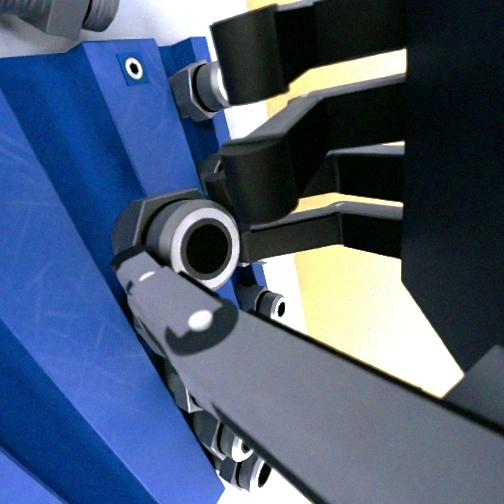

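>>> move(target={"side": "left", "x": 0.425, "y": -0.0085, "z": 0.94, "quat_wxyz": [0.3536, -0.6124, 0.6124, -0.3536]})

>>> move(joints={"left_shoulder_pitch_rad": -0.066, "left_shoulder_roll_rad": 0.351, "left_shoulder_yaw_rad": 0.025, "left_elbow_rad": -2.511, "left_forearm_roll_rad": 0.102, "left_wrist_pitch_rad": 1.218, "left_hand_roll_rad": 0.302}, min_time_s=1.5, cameras=["left_wrist_camera"])

>>> move(target={"side": "right", "x": 0.4125, "y": -0.1817, "z": 0.93, "quat_wxyz": [0.3536, -0.6124, 0.6124, -0.3536]})

>>> move(target={"side": "right", "x": 0.4125, "y": -0.1817, "z": 0.864, "quat_wxyz": [0.3536, -0.6124, 0.6124, -0.3536]}, cameras=["right_wrist_camera"])

Scene clock: 559.37 s.
Joint torques (N m): left_arm=[-15.65 -2.58 2.83 -10.77 -1.04 -1.61 0.13] | right_arm=[-5.68 -6.23 -3.88 -7.18 0.77 -1.39 -0.35]
External joint torques (N m): left_arm=[1.5 0.2 1.14 -0.69 -0.03 -0.17 0.14] | right_arm=[-0.21 -0.54 0.36 0.67 -0.1 0.13 -0.36]
Wrist force (N): left_arm=[2.6 8.7 7.5] | right_arm=[-0.1 3.6 4.2]
Wrist torque (N m): left_arm=[0.38 -0.34 -0.40] | right_arm=[-0.09 -0.12 -0.17]
Wrist force, peak (N): left_arm=[2.6 10.1 8.1] | right_arm=[-0.9 3.8 4.6]
move: done
base_odometry: x=+0.355 y=-1.571 heading=-1.222
lidar_m: 0.37 0.39 0.44 1.35 2.08 2.89 3.65 4.22 3.19 2.16 0.48 0.60
base_status: not commanded
joint_positions: torso_squat_rad=+0.400 torso_shift_rad=+0.000 torso_pitch_rad=+0.300 torso_yaw_rad=+0.000 left_shoulder_pitch_rad=-0.774 left_shoulder_roll_rad=+0.002 left_shoulder_yaw_rad=-0.392 left_elbow_rad=-1.586 left_forearm_roll_rad=-0.463 left_wrist_pitch_rad=+1.140 left_hand_roll_rad=+0.706 right_shoulder_pitch_rad=-0.073 right_shoulder_roll_rad=-0.509 right_shoulder_yaw_rad=+0.052 right_elbow_rad=-2.513 right_forearm_roll_rad=-0.069 right_wrist_pitch_rad=+1.210 right_hand_roll_rad=-0.483 head_pan_rad=+0.000 head_tilt_rad=+0.700 left_hand_little=-1.000 left_hand_ring=-1.000 left_hand_middle=-0.129 left_hand_index=-0.177 left_hand_thumb_turn=-1.000 left_hand_thumb_bend=+0.703 left_hand_force_limit=+0.900 left_hand_speed=-0.900 right_hand_little=-1.000 right_hand_ring=-1.000 right_hand_middle=+0.100 right_hand_index=+0.100 right_hand_thumb_turn=-1.000 right_hand_thumb_bend=+0.760 right_hand_force_limit=+0.900 right_hand_speed=+0.000
joint_status: all done
wheel_motors_off: 0
left_hand_stopped_by: target,target,force,force,target,target
right_hand_stopped_by: target,target,target,target,target,target
left_little_load_n: 0.0
left_ring_load_n: 0.5
left_middle_load_n: 4.5
left_index_load_n: 7.5
left_thumb_bend_load_n: 9.5
left_thumb_turn_load_n: 0.5
right_little_load_n: 0.0
right_ring_load_n: 0.0
right_middle_load_n: 0.0
right_index_load_n: 0.0
right_thumb_bend_load_n: 0.0
right_thumb_turn_load_n: 0.0
motor_effort: left_wheel=+6(10) right_wheel=-5(5)
chest: x=-0.1365 y=-0.0011 z=+1.2209 quat_wxyz=(+0.989, +0.001, +0.149, +0.000) (m; base frame)
left_hand: x=+0.4251 y=-0.0087 z=+0.9398 quat_wxyz=(+0.354, -0.612, +0.612, -0.354) (m; base frame)
left_hand_status: reached (checked arc, planned for 0.4 s): 0 mm and 0.0 deg off.
right_hand: x=+0.2800 y=-0.2192 z=+0.9801 quat_wxyz=(+0.353, -0.611, +0.612, -0.355) (m; base frame)
pictures: none

Scene clock: 561.17 s.
Joint torques (N m): left_arm=[-5.34 4.56 4.28 -10.58 -0.49 -1.93 -0.01] | right_arm=[-5.83 -6.51 -4.01 -7.28 0.76 -1.43 -0.43]
External joint torques (N m): left_arm=[0.72 0.24 0.95 -1.6 -0.03 -0.13 -0.01] | right_arm=[-0.35 -0.82 0.23 0.56 -0.11 0.09 -0.43]
Wrist force (N): left_arm=[2.8 8.3 7.5] | right_arm=[-0.7 3.5 4.0]
Wrist torque (N m): left_arm=[0.36 -0.37 -0.39] | right_arm=[-0.08 -0.03 -0.18]
Wrist force, peak (N): left_arm=[2.4 8.8 8.4] | right_arm=[-0.6 4.1 4.8]
move: done
base_odometry: x=+0.355 y=-1.571 heading=-1.222
lidar_m: 0.36 0.39 0.44 1.36 2.08 2.88 3.64 4.21 3.19 2.15 0.48 0.61
base_status: not commanded
joint_positions: torso_squat_rad=+0.400 torso_shift_rad=+0.000 torso_pitch_rad=+0.300 torso_yaw_rad=+0.000 left_shoulder_pitch_rad=-0.066 left_shoulder_roll_rad=+0.351 left_shoulder_yaw_rad=+0.025 left_elbow_rad=-2.511 left_forearm_roll_rad=+0.102 left_wrist_pitch_rad=+1.218 left_hand_roll_rad=+0.302 right_shoulder_pitch_rad=-0.073 right_shoulder_roll_rad=-0.509 right_shoulder_yaw_rad=+0.052 right_elbow_rad=-2.513 right_forearm_roll_rad=-0.069 right_wrist_pitch_rad=+1.210 right_hand_roll_rad=-0.483 head_pan_rad=+0.000 head_tilt_rad=+0.700 left_hand_little=-1.000 left_hand_ring=-1.000 left_hand_middle=-0.129 left_hand_index=-0.177 left_hand_thumb_turn=-1.000 left_hand_thumb_bend=+0.703 left_hand_force_limit=+0.900 left_hand_speed=-0.900 right_hand_little=-1.000 right_hand_ring=-1.000 right_hand_middle=+0.100 right_hand_index=+0.100 right_hand_thumb_turn=-1.000 right_hand_thumb_bend=+0.760 right_hand_force_limit=+0.900 right_hand_speed=+0.000
joint_status: all done
wheel_motors_off: 0
left_hand_stopped_by: target,target,force,force,target,target
right_hand_stopped_by: target,target,target,target,target,target
left_little_load_n: 0.0
left_ring_load_n: 0.0
left_middle_load_n: 4.5
left_index_load_n: 7.5
left_thumb_bend_load_n: 9.5
left_thumb_turn_load_n: 1.0
right_little_load_n: 0.0
right_ring_load_n: 0.0
right_middle_load_n: 0.0
right_index_load_n: 0.0
right_thumb_bend_load_n: 0.0
right_thumb_turn_load_n: 0.0
motor_effort: left_wheel=+8(10) right_wheel=-5(5)
chest: x=-0.1365 y=-0.0012 z=+1.2209 quat_wxyz=(+0.989, +0.001, +0.149, +0.000) (m; base frame)
left_hand: x=+0.2801 y=+0.2196 z=+0.9805 quat_wxyz=(+0.356, -0.613, +0.611, -0.353) (m; base frame)
right_hand: x=+0.2800 y=-0.2192 z=+0.9801 quat_wxyz=(+0.353, -0.611, +0.612, -0.355) (m; base frame)
pictures: left_wrist_camera
camera_calibration:
left_wrist_camera: T_world_to_cam=[[0.490117, -0.221411, 0.843068, -0.912303], [-0.530081, -0.84351, 0.0866348, 0.24864], [0.691954, -0.489355, -0.530784, 0.54393], [0, 0, 0, 1]] pos_world=[0.20256, 0.273911, 1.0363]

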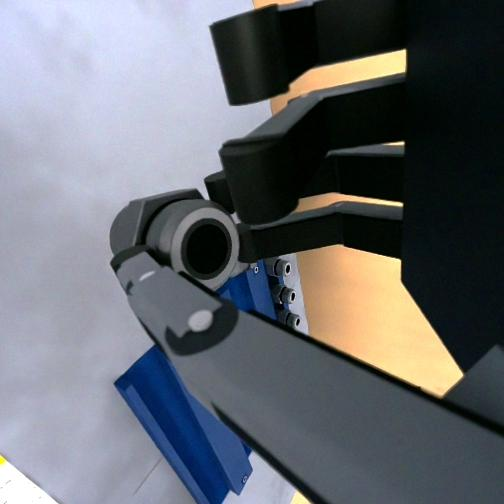

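Scene clock: 562.60 s.
Joint torques (N m): left_arm=[-5.06 4.88 4.23 -9.64 -0.55 -1.9 0.17] | right_arm=[-13.13 -6.47 -3.91 -8.16 0.85 -1.24 0]
External joint torques (N m): left_arm=[1 0.56 0.9 -0.66 -0.09 -0.11 0.17] | right_arm=[-0.1 -1.22 0.28 0.58 0.04 0.28 -0.01]
Wrist force (N): left_arm=[2.6 8.5 7.4] | right_arm=[-0.9 3.0 3.6]
Wrist torque (N m): left_arm=[0.36 -0.34 -0.41] | right_arm=[-0.14 0.02 -0.03]
Wrist force, peak (N): left_arm=[2.9 8.7 7.6] | right_arm=[-0.2 4.5 4.7]
move: done
base_odometry: x=+0.355 y=-1.571 heading=-1.222
lidar_m: 0.37 0.39 0.45 1.34 2.08 2.89 3.65 4.22 3.17 2.16 0.49 0.62
base_status: not commanded
joint_positions: torso_squat_rad=+0.400 torso_shift_rad=+0.000 torso_pitch_rad=+0.300 torso_yaw_rad=+0.000 left_shoulder_pitch_rad=-0.066 left_shoulder_roll_rad=+0.351 left_shoulder_yaw_rad=+0.025 left_elbow_rad=-2.511 left_forearm_roll_rad=+0.102 left_wrist_pitch_rad=+1.218 left_hand_roll_rad=+0.302 right_shoulder_pitch_rad=-0.489 right_shoulder_roll_rad=-0.389 right_shoulder_yaw_rad=+0.151 right_elbow_rad=-1.892 right_forearm_roll_rad=+0.018 right_wrist_pitch_rad=+1.014 right_hand_roll_rad=-0.476 head_pan_rad=+0.000 head_tilt_rad=+0.700 left_hand_little=-1.000 left_hand_ring=-1.000 left_hand_middle=-0.129 left_hand_index=-0.177 left_hand_thumb_turn=-1.000 left_hand_thumb_bend=+0.703 left_hand_force_limit=+0.900 left_hand_speed=-0.900 right_hand_little=-1.000 right_hand_ring=-1.000 right_hand_middle=+0.100 right_hand_index=+0.100 right_hand_thumb_turn=-1.000 right_hand_thumb_bend=+0.760 right_hand_force_limit=+0.900 right_hand_speed=+0.000
joint_status: all done
wheel_motors_off: 0
left_hand_stopped_by: target,target,force,force,target,target
right_hand_stopped_by: target,target,target,target,target,target
left_little_load_n: 0.0
left_ring_load_n: 0.0
left_middle_load_n: 4.5
left_index_load_n: 7.5
left_thumb_bend_load_n: 9.0
left_thumb_turn_load_n: 0.5
right_little_load_n: 0.0
right_ring_load_n: 0.0
right_middle_load_n: 0.0
right_index_load_n: 0.0
right_thumb_bend_load_n: 0.0
right_thumb_turn_load_n: 0.0
motor_effort: left_wheel=+8(11) right_wheel=-4(5)
chest: x=-0.1365 y=-0.0011 z=+1.2208 quat_wxyz=(+0.989, +0.001, +0.149, +0.000) (m; base frame)
left_hand: x=+0.2801 y=+0.2196 z=+0.9805 quat_wxyz=(+0.356, -0.613, +0.611, -0.353) (m; base frame)
right_hand: x=+0.4125 y=-0.1816 z=+0.9300 quat_wxyz=(+0.354, -0.612, +0.612, -0.354) (m; base frame)
right_hand_status: reached (checked arc, planned for 0.9 s): 0 mm and 0.0 deg off.
pictures: none

Scene clock: 563.43 s.
Joint torques (N m): left_arm=[-5.84 4.7 4.73 -9.69 -0.49 -1.92 0] | right_arm=[-13.48 -5.33 -3.23 -8.86 0.66 -1.27 -0.32]
External joint torques (N m): left_arm=[0.22 0.38 1.4 -0.72 -0.03 -0.12 0.01] | right_arm=[-0.93 -0.7 0.47 0.34 -0.09 0.22 -0.33]
Wrist force (N): left_arm=[2.8 8.3 7.4] | right_arm=[-0.1 3.1 4.3]
Wrist torque (N m): left_arm=[0.33 -0.38 -0.39] | right_arm=[-0.18 -0.14 -0.15]
Wrist force, peak (N): left_arm=[2.6 9.0 7.5] | right_arm=[-0.4 4.4 4.6]
move: done
base_odometry: x=+0.355 y=-1.571 heading=-1.222
lidar_m: 0.37 0.40 0.45 1.35 2.06 2.87 3.64 4.23 3.19 2.16 0.49 0.62
base_status: not commanded
joint_positions: torso_squat_rad=+0.400 torso_shift_rad=+0.000 torso_pitch_rad=+0.300 torso_yaw_rad=+0.000 left_shoulder_pitch_rad=-0.066 left_shoulder_roll_rad=+0.351 left_shoulder_yaw_rad=+0.025 left_elbow_rad=-2.511 left_forearm_roll_rad=+0.102 left_wrist_pitch_rad=+1.218 left_hand_roll_rad=+0.302 right_shoulder_pitch_rad=-0.439 right_shoulder_roll_rad=-0.340 right_shoulder_yaw_rad=+0.183 right_elbow_rad=-1.698 right_forearm_roll_rad=+0.109 right_wrist_pitch_rad=+0.781 right_hand_roll_rad=-0.520 head_pan_rad=+0.000 head_tilt_rad=+0.700 left_hand_little=-1.000 left_hand_ring=-1.000 left_hand_middle=-0.129 left_hand_index=-0.177 left_hand_thumb_turn=-1.000 left_hand_thumb_bend=+0.703 left_hand_force_limit=+0.900 left_hand_speed=-0.900 right_hand_little=-1.000 right_hand_ring=-1.000 right_hand_middle=+0.100 right_hand_index=+0.100 right_hand_thumb_turn=-1.000 right_hand_thumb_bend=+0.760 right_hand_force_limit=+0.900 right_hand_speed=+0.000
joint_status: all done
wheel_motors_off: 0
left_hand_stopped_by: target,target,force,force,target,target
right_hand_stopped_by: target,target,target,target,target,target
left_little_load_n: 0.0
left_ring_load_n: 0.0
left_middle_load_n: 4.5
left_index_load_n: 7.5
left_thumb_bend_load_n: 9.5
left_thumb_turn_load_n: 0.5
right_little_load_n: 0.0
right_ring_load_n: 0.0
right_middle_load_n: 0.0
right_index_load_n: 0.0
right_thumb_bend_load_n: 0.0
right_thumb_turn_load_n: 0.0
motor_effort: left_wheel=+8(10) right_wheel=-5(5)
chest: x=-0.1365 y=-0.0011 z=+1.2208 quat_wxyz=(+0.989, +0.001, +0.149, +0.000) (m; base frame)
left_hand: x=+0.2801 y=+0.2196 z=+0.9805 quat_wxyz=(+0.356, -0.613, +0.611, -0.353) (m; base frame)
right_hand: x=+0.4124 y=-0.1818 z=+0.8639 quat_wxyz=(+0.353, -0.612, +0.612, -0.354) (m; base frame)
right_hand_status: reached (checked arc, planned for 0.5 s): 0 mm and 0.0 deg off.
pictures: right_wrist_camera
camera_calibration:
right_wrist_camera: T_world_to_cam=[[-0.513325, -0.275363, -0.812818, 0.861715], [-0.555026, 0.828907, 0.0697055, 0.318912], [0.654556, 0.486916, -0.578332, 0.429684], [0, 0, 0, 1]] pos_world=[0.338092, -0.236284, 0.926687]

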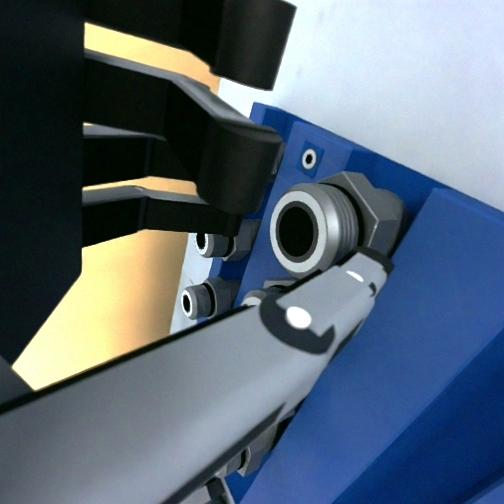

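>>> move(target={"side": "right", "x": 0.4112, "y": -0.1822, "z": 0.8615, "quat_wxyz": [0.3536, -0.6124, 0.6124, -0.3536]})

>>> move(joints={"right_hand_thumb_bend": 0.70}, cameras=["right_wrist_camera"])

>>> move(joints={"right_hand_index": -0.6, "right_hand_middle": -0.6, "right_hand_speed": -0.9})

>>> move(target={"side": "right", "x": 0.4112, "y": -0.1822, "z": 0.90, "quat_wxyz": [0.3536, -0.6124, 0.6124, -0.3536]}, cameras=["right_wrist_camera"])

Scene clock: 564.30 s.
Joint torques (N m): left_arm=[-5.4 4.63 4.51 -9.74 -0.61 -1.55 0.18] | right_arm=[-12.91 -5.07 -3.39 -8.78 0.65 -1.39 -0.24]
External joint torques (N m): left_arm=[0.66 0.3 1.18 -0.77 -0.15 0.25 0.19] | right_arm=[-0.45 -0.46 0.29 0.43 -0.1 0.1 -0.25]
Wrist force (N): left_arm=[2.6 9.0 7.6] | right_arm=[-0.5 3.4 3.9]
Wrist torque (N m): left_arm=[0.43 -0.35 -0.42] | right_arm=[-0.11 -0.05 -0.18]
Wrist force, peak (N): left_arm=[2.5 9.0 7.9] | right_arm=[-0.4 3.9 4.7]
move: done
base_odometry: x=+0.355 y=-1.571 heading=-1.222
lidar_m: 0.37 0.38 0.44 1.35 2.07 2.89 3.64 4.21 3.18 2.17 0.48 0.61
base_status: not commanded
joint_positions: torso_squat_rad=+0.400 torso_shift_rad=+0.000 torso_pitch_rad=+0.300 torso_yaw_rad=+0.000 left_shoulder_pitch_rad=-0.066 left_shoulder_roll_rad=+0.351 left_shoulder_yaw_rad=+0.025 left_elbow_rad=-2.511 left_forearm_roll_rad=+0.102 left_wrist_pitch_rad=+1.218 left_hand_roll_rad=+0.302 right_shoulder_pitch_rad=-0.433 right_shoulder_roll_rad=-0.338 right_shoulder_yaw_rad=+0.184 right_elbow_rad=-1.695 right_forearm_roll_rad=+0.112 right_wrist_pitch_rad=+0.773 right_hand_roll_rad=-0.521 head_pan_rad=+0.000 head_tilt_rad=+0.700 left_hand_little=-1.000 left_hand_ring=-1.000 left_hand_middle=-0.129 left_hand_index=-0.177 left_hand_thumb_turn=-1.000 left_hand_thumb_bend=+0.703 left_hand_force_limit=+0.900 left_hand_speed=-0.900 right_hand_little=-1.000 right_hand_ring=-1.000 right_hand_middle=+0.100 right_hand_index=+0.100 right_hand_thumb_turn=-1.000 right_hand_thumb_bend=+0.760 right_hand_force_limit=+0.900 right_hand_speed=+0.000
joint_status: all done
wheel_motors_off: 0
left_hand_stopped_by: target,target,force,force,target,target
right_hand_stopped_by: target,target,target,target,target,target
left_little_load_n: 0.0
left_ring_load_n: 0.0
left_middle_load_n: 4.5
left_index_load_n: 7.5
left_thumb_bend_load_n: 9.0
left_thumb_turn_load_n: 0.5
right_little_load_n: 0.5
right_ring_load_n: 0.0
right_middle_load_n: 0.0
right_index_load_n: 0.0
right_thumb_bend_load_n: 0.0
right_thumb_turn_load_n: 0.0
motor_effort: left_wheel=+7(10) right_wheel=-5(5)
chest: x=-0.1365 y=-0.0011 z=+1.2208 quat_wxyz=(+0.989, +0.001, +0.149, +0.000) (m; base frame)
left_hand: x=+0.2801 y=+0.2196 z=+0.9805 quat_wxyz=(+0.356, -0.613, +0.611, -0.353) (m; base frame)
right_hand: x=+0.4111 y=-0.1823 z=+0.8614 quat_wxyz=(+0.353, -0.612, +0.612, -0.354) (m; base frame)
right_hand_status: reached (checked arc, planned for 0.1 s): 0 mm and 0.0 deg off.
pictures: none

Scene clock: 564.83 s.
Joint torques (N m): left_arm=[-5.3 5.17 4.34 -9.75 -0.66 -1.82 0.01] | right_arm=[-12.96 -5.21 -3.24 -8.72 0.78 -1.42 -0.33]
External joint torques (N m): left_arm=[0.76 0.85 1.01 -0.78 -0.2 -0.02 0.02] | right_arm=[-0.5 -0.6 0.45 0.49 0.04 0.06 -0.34]
Wrist force (N): left_arm=[2.8 8.5 7.5] | right_arm=[-0.1 3.7 4.2]
Wrist torque (N m): left_arm=[0.35 -0.35 -0.39] | right_arm=[-0.05 -0.17 -0.17]
Wrist force, peak (N): left_arm=[2.7 8.8 7.4] | right_arm=[-0.5 3.6 4.3]
move: done
base_odometry: x=+0.355 y=-1.571 heading=-1.222
lidar_m: 0.36 0.39 0.46 1.34 2.07 2.89 3.65 4.22 3.16 2.17 0.48 0.61
base_status: not commanded
joint_positions: torso_squat_rad=+0.400 torso_shift_rad=+0.000 torso_pitch_rad=+0.300 torso_yaw_rad=+0.000 left_shoulder_pitch_rad=-0.066 left_shoulder_roll_rad=+0.351 left_shoulder_yaw_rad=+0.025 left_elbow_rad=-2.511 left_forearm_roll_rad=+0.102 left_wrist_pitch_rad=+1.218 left_hand_roll_rad=+0.302 right_shoulder_pitch_rad=-0.433 right_shoulder_roll_rad=-0.338 right_shoulder_yaw_rad=+0.184 right_elbow_rad=-1.695 right_forearm_roll_rad=+0.112 right_wrist_pitch_rad=+0.773 right_hand_roll_rad=-0.521 head_pan_rad=+0.000 head_tilt_rad=+0.700 left_hand_little=-1.000 left_hand_ring=-1.000 left_hand_middle=-0.129 left_hand_index=-0.177 left_hand_thumb_turn=-1.000 left_hand_thumb_bend=+0.703 left_hand_force_limit=+0.900 left_hand_speed=-0.900 right_hand_little=-1.000 right_hand_ring=-1.000 right_hand_middle=+0.100 right_hand_index=+0.100 right_hand_thumb_turn=-1.000 right_hand_thumb_bend=+0.700 right_hand_force_limit=+0.900 right_hand_speed=+0.000
joint_status: all done
wheel_motors_off: 0
left_hand_stopped_by: target,target,force,force,target,target
right_hand_stopped_by: target,target,target,target,target,target
left_little_load_n: 0.0
left_ring_load_n: 0.5
left_middle_load_n: 4.5
left_index_load_n: 7.5
left_thumb_bend_load_n: 9.5
left_thumb_turn_load_n: 0.5
right_little_load_n: 0.0
right_ring_load_n: 0.0
right_middle_load_n: 0.0
right_index_load_n: 0.0
right_thumb_bend_load_n: 0.0
right_thumb_turn_load_n: 0.0
motor_effort: left_wheel=+9(9) right_wheel=-4(5)
chest: x=-0.1365 y=-0.0011 z=+1.2208 quat_wxyz=(+0.989, +0.001, +0.149, +0.000) (m; base frame)
left_hand: x=+0.2801 y=+0.2196 z=+0.9805 quat_wxyz=(+0.356, -0.613, +0.611, -0.353) (m; base frame)
right_hand: x=+0.4111 y=-0.1823 z=+0.8614 quat_wxyz=(+0.353, -0.612, +0.612, -0.354) (m; base frame)
pictures: right_wrist_camera
camera_calibration:
right_wrist_camera: T_world_to_cam=[[-0.513386, -0.275311, -0.812796, 0.858942], [-0.554931, 0.82897, 0.0697216, 0.318803], [0.654588, 0.48684, -0.57836, 0.429264], [0, 0, 0, 1]] pos_world=[0.336892, -0.236785, 0.924187]

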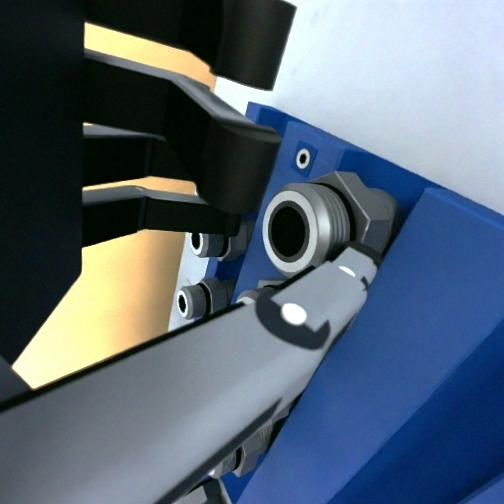

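Scene clock: 567.83 s.
Joint torques (N m): left_arm=[-4.98 5.06 4.36 -9.67 -0.54 -1.71 0.22] | right_arm=[-10.71 -5.26 -3.39 -7.56 0.49 -0.52 -0.23]
External joint torques (N m): left_arm=[1.08 0.74 1.03 -0.7 -0.08 0.09 0.23] | right_arm=[1.76 -0.65 0.29 1.64 -0.26 0.96 -0.23]
Wrist force (N): left_arm=[2.9 8.7 7.3] | right_arm=[-0.3 1.7 5.9]
Wrist torque (N m): left_arm=[0.39 -0.38 -0.40] | right_arm=[-0.10 -0.03 -0.24]
Wrist force, peak (N): left_arm=[2.7 8.7 7.6] | right_arm=[-1.7 -1.0 8.0]
move: off_target
base_odometry: x=+0.355 y=-1.571 heading=-1.222
lidar_m: 0.37 0.38 0.45 1.35 2.08 2.87 3.64 4.22 3.17 2.17 0.48 0.62
base_status: not commanded
joint_positions: torso_squat_rad=+0.400 torso_shift_rad=+0.000 torso_pitch_rad=+0.300 torso_yaw_rad=+0.000 left_shoulder_pitch_rad=-0.066 left_shoulder_roll_rad=+0.351 left_shoulder_yaw_rad=+0.025 left_elbow_rad=-2.511 left_forearm_roll_rad=+0.102 left_wrist_pitch_rad=+1.218 left_hand_roll_rad=+0.302 right_shoulder_pitch_rad=-0.433 right_shoulder_roll_rad=-0.338 right_shoulder_yaw_rad=+0.184 right_elbow_rad=-1.696 right_forearm_roll_rad=+0.112 right_wrist_pitch_rad=+0.773 right_hand_roll_rad=-0.521 head_pan_rad=+0.000 head_tilt_rad=+0.700 left_hand_little=-1.000 left_hand_ring=-1.000 left_hand_middle=-0.129 left_hand_index=-0.177 left_hand_thumb_turn=-1.000 left_hand_thumb_bend=+0.703 left_hand_force_limit=+0.900 left_hand_speed=-0.900 right_hand_little=-1.000 right_hand_ring=-1.000 right_hand_middle=-0.137 right_hand_index=-0.600 right_hand_thumb_turn=-1.000 right_hand_thumb_bend=+0.704 right_hand_force_limit=+0.900 right_hand_speed=-0.900
joint_status: right_hand_middle off_target (ended at -0.137, target -0.600); the others done
wheel_motors_off: 0
left_hand_stopped_by: target,target,force,force,target,target
right_hand_stopped_by: target,target,force,target,target,target
left_little_load_n: 0.0
left_ring_load_n: 0.0
left_middle_load_n: 4.5
left_index_load_n: 7.5
left_thumb_bend_load_n: 9.0
left_thumb_turn_load_n: 0.5
right_little_load_n: 0.0
right_ring_load_n: 0.0
right_middle_load_n: 9.0
right_index_load_n: 0.0
right_thumb_bend_load_n: 8.0
right_thumb_turn_load_n: 2.0
motor_effort: left_wheel=+10(11) right_wheel=-4(6)
chest: x=-0.1365 y=-0.0011 z=+1.2208 quat_wxyz=(+0.989, +0.001, +0.149, +0.000) (m; base frame)
left_hand: x=+0.2801 y=+0.2196 z=+0.9805 quat_wxyz=(+0.356, -0.613, +0.611, -0.353) (m; base frame)
right_hand: x=+0.4114 y=-0.1821 z=+0.8619 quat_wxyz=(+0.354, -0.612, +0.612, -0.354) (m; base frame)
pictures: none

Scene clock: 568.70 s.
Joint torques (N m): left_arm=[-5.18 4.49 4.47 -10.04 -0.67 -1.68 0.03] | right_arm=[-14.02 -6.83 -4.32 -9 0.8 -1.7 0.01]
External joint torques (N m): left_arm=[0.88 0.16 1.13 -1.07 -0.21 0.12 0.04] | right_arm=[-1.35 -1.88 -0.32 0 0.02 -0.19 0]
Wrist force (N): left_arm=[2.8 8.4 7.3] | right_arm=[-0.6 5.3 4.3]
Wrist torque (N m): left_arm=[0.36 -0.36 -0.40] | right_arm=[-0.03 -0.02 0.02]
Wrist force, peak (N): left_arm=[2.8 8.7 7.7] | right_arm=[0.1 6.0 7.4]
move: done
base_odometry: x=+0.355 y=-1.571 heading=-1.222
lidar_m: 0.37 0.39 0.44 1.35 2.06 2.88 3.64 4.23 3.18 2.17 0.48 0.62
base_status: not commanded
joint_positions: torso_squat_rad=+0.400 torso_shift_rad=+0.000 torso_pitch_rad=+0.300 torso_yaw_rad=+0.000 left_shoulder_pitch_rad=-0.066 left_shoulder_roll_rad=+0.351 left_shoulder_yaw_rad=+0.025 left_elbow_rad=-2.511 left_forearm_roll_rad=+0.102 left_wrist_pitch_rad=+1.218 left_hand_roll_rad=+0.302 right_shoulder_pitch_rad=-0.455 right_shoulder_roll_rad=-0.369 right_shoulder_yaw_rad=+0.169 right_elbow_rad=-1.816 right_forearm_roll_rad=+0.058 right_wrist_pitch_rad=+0.909 right_hand_roll_rad=-0.494 head_pan_rad=+0.000 head_tilt_rad=+0.700 left_hand_little=-1.000 left_hand_ring=-1.000 left_hand_middle=-0.129 left_hand_index=-0.177 left_hand_thumb_turn=-1.000 left_hand_thumb_bend=+0.703 left_hand_force_limit=+0.900 left_hand_speed=-0.900 right_hand_little=-1.000 right_hand_ring=-1.000 right_hand_middle=-0.137 right_hand_index=-0.600 right_hand_thumb_turn=-1.000 right_hand_thumb_bend=+0.704 right_hand_force_limit=+0.900 right_hand_speed=-0.900
joint_status: all done
wheel_motors_off: 0
left_hand_stopped_by: target,target,force,force,target,target
right_hand_stopped_by: target,target,force,target,target,target
left_little_load_n: 0.0
left_ring_load_n: 0.0
left_middle_load_n: 4.5
left_index_load_n: 7.5
left_thumb_bend_load_n: 9.5
left_thumb_turn_load_n: 0.5
right_little_load_n: 0.0
right_ring_load_n: 0.0
right_middle_load_n: 8.5
right_index_load_n: 0.0
right_thumb_bend_load_n: 9.0
right_thumb_turn_load_n: 2.0
motor_effort: left_wheel=+8(9) right_wheel=-5(5)
chest: x=-0.1365 y=-0.0011 z=+1.2208 quat_wxyz=(+0.989, +0.001, +0.149, +0.000) (m; base frame)
left_hand: x=+0.2801 y=+0.2196 z=+0.9805 quat_wxyz=(+0.356, -0.613, +0.611, -0.353) (m; base frame)
right_hand: x=+0.4111 y=-0.1821 z=+0.8995 quat_wxyz=(+0.354, -0.612, +0.612, -0.353) (m; base frame)
right_hand_status: reached (checked arc, planned for 0.4 s): 1 mm and 0.0 deg off.
pictures: right_wrist_camera
camera_calibration:
right_wrist_camera: T_world_to_cam=[[-0.51327, -0.27532, -0.812867, 0.889992], [-0.555174, 0.828797, 0.0698393, 0.315908], [0.654473, 0.487129, -0.578247, 0.4512], [0, 0, 0, 1]] pos_world=[0.336892, -0.236584, 0.962287]

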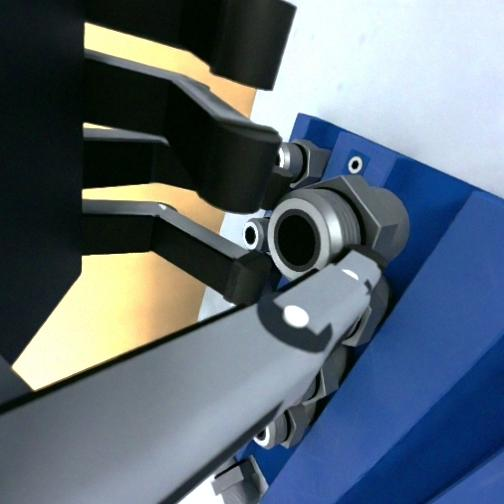

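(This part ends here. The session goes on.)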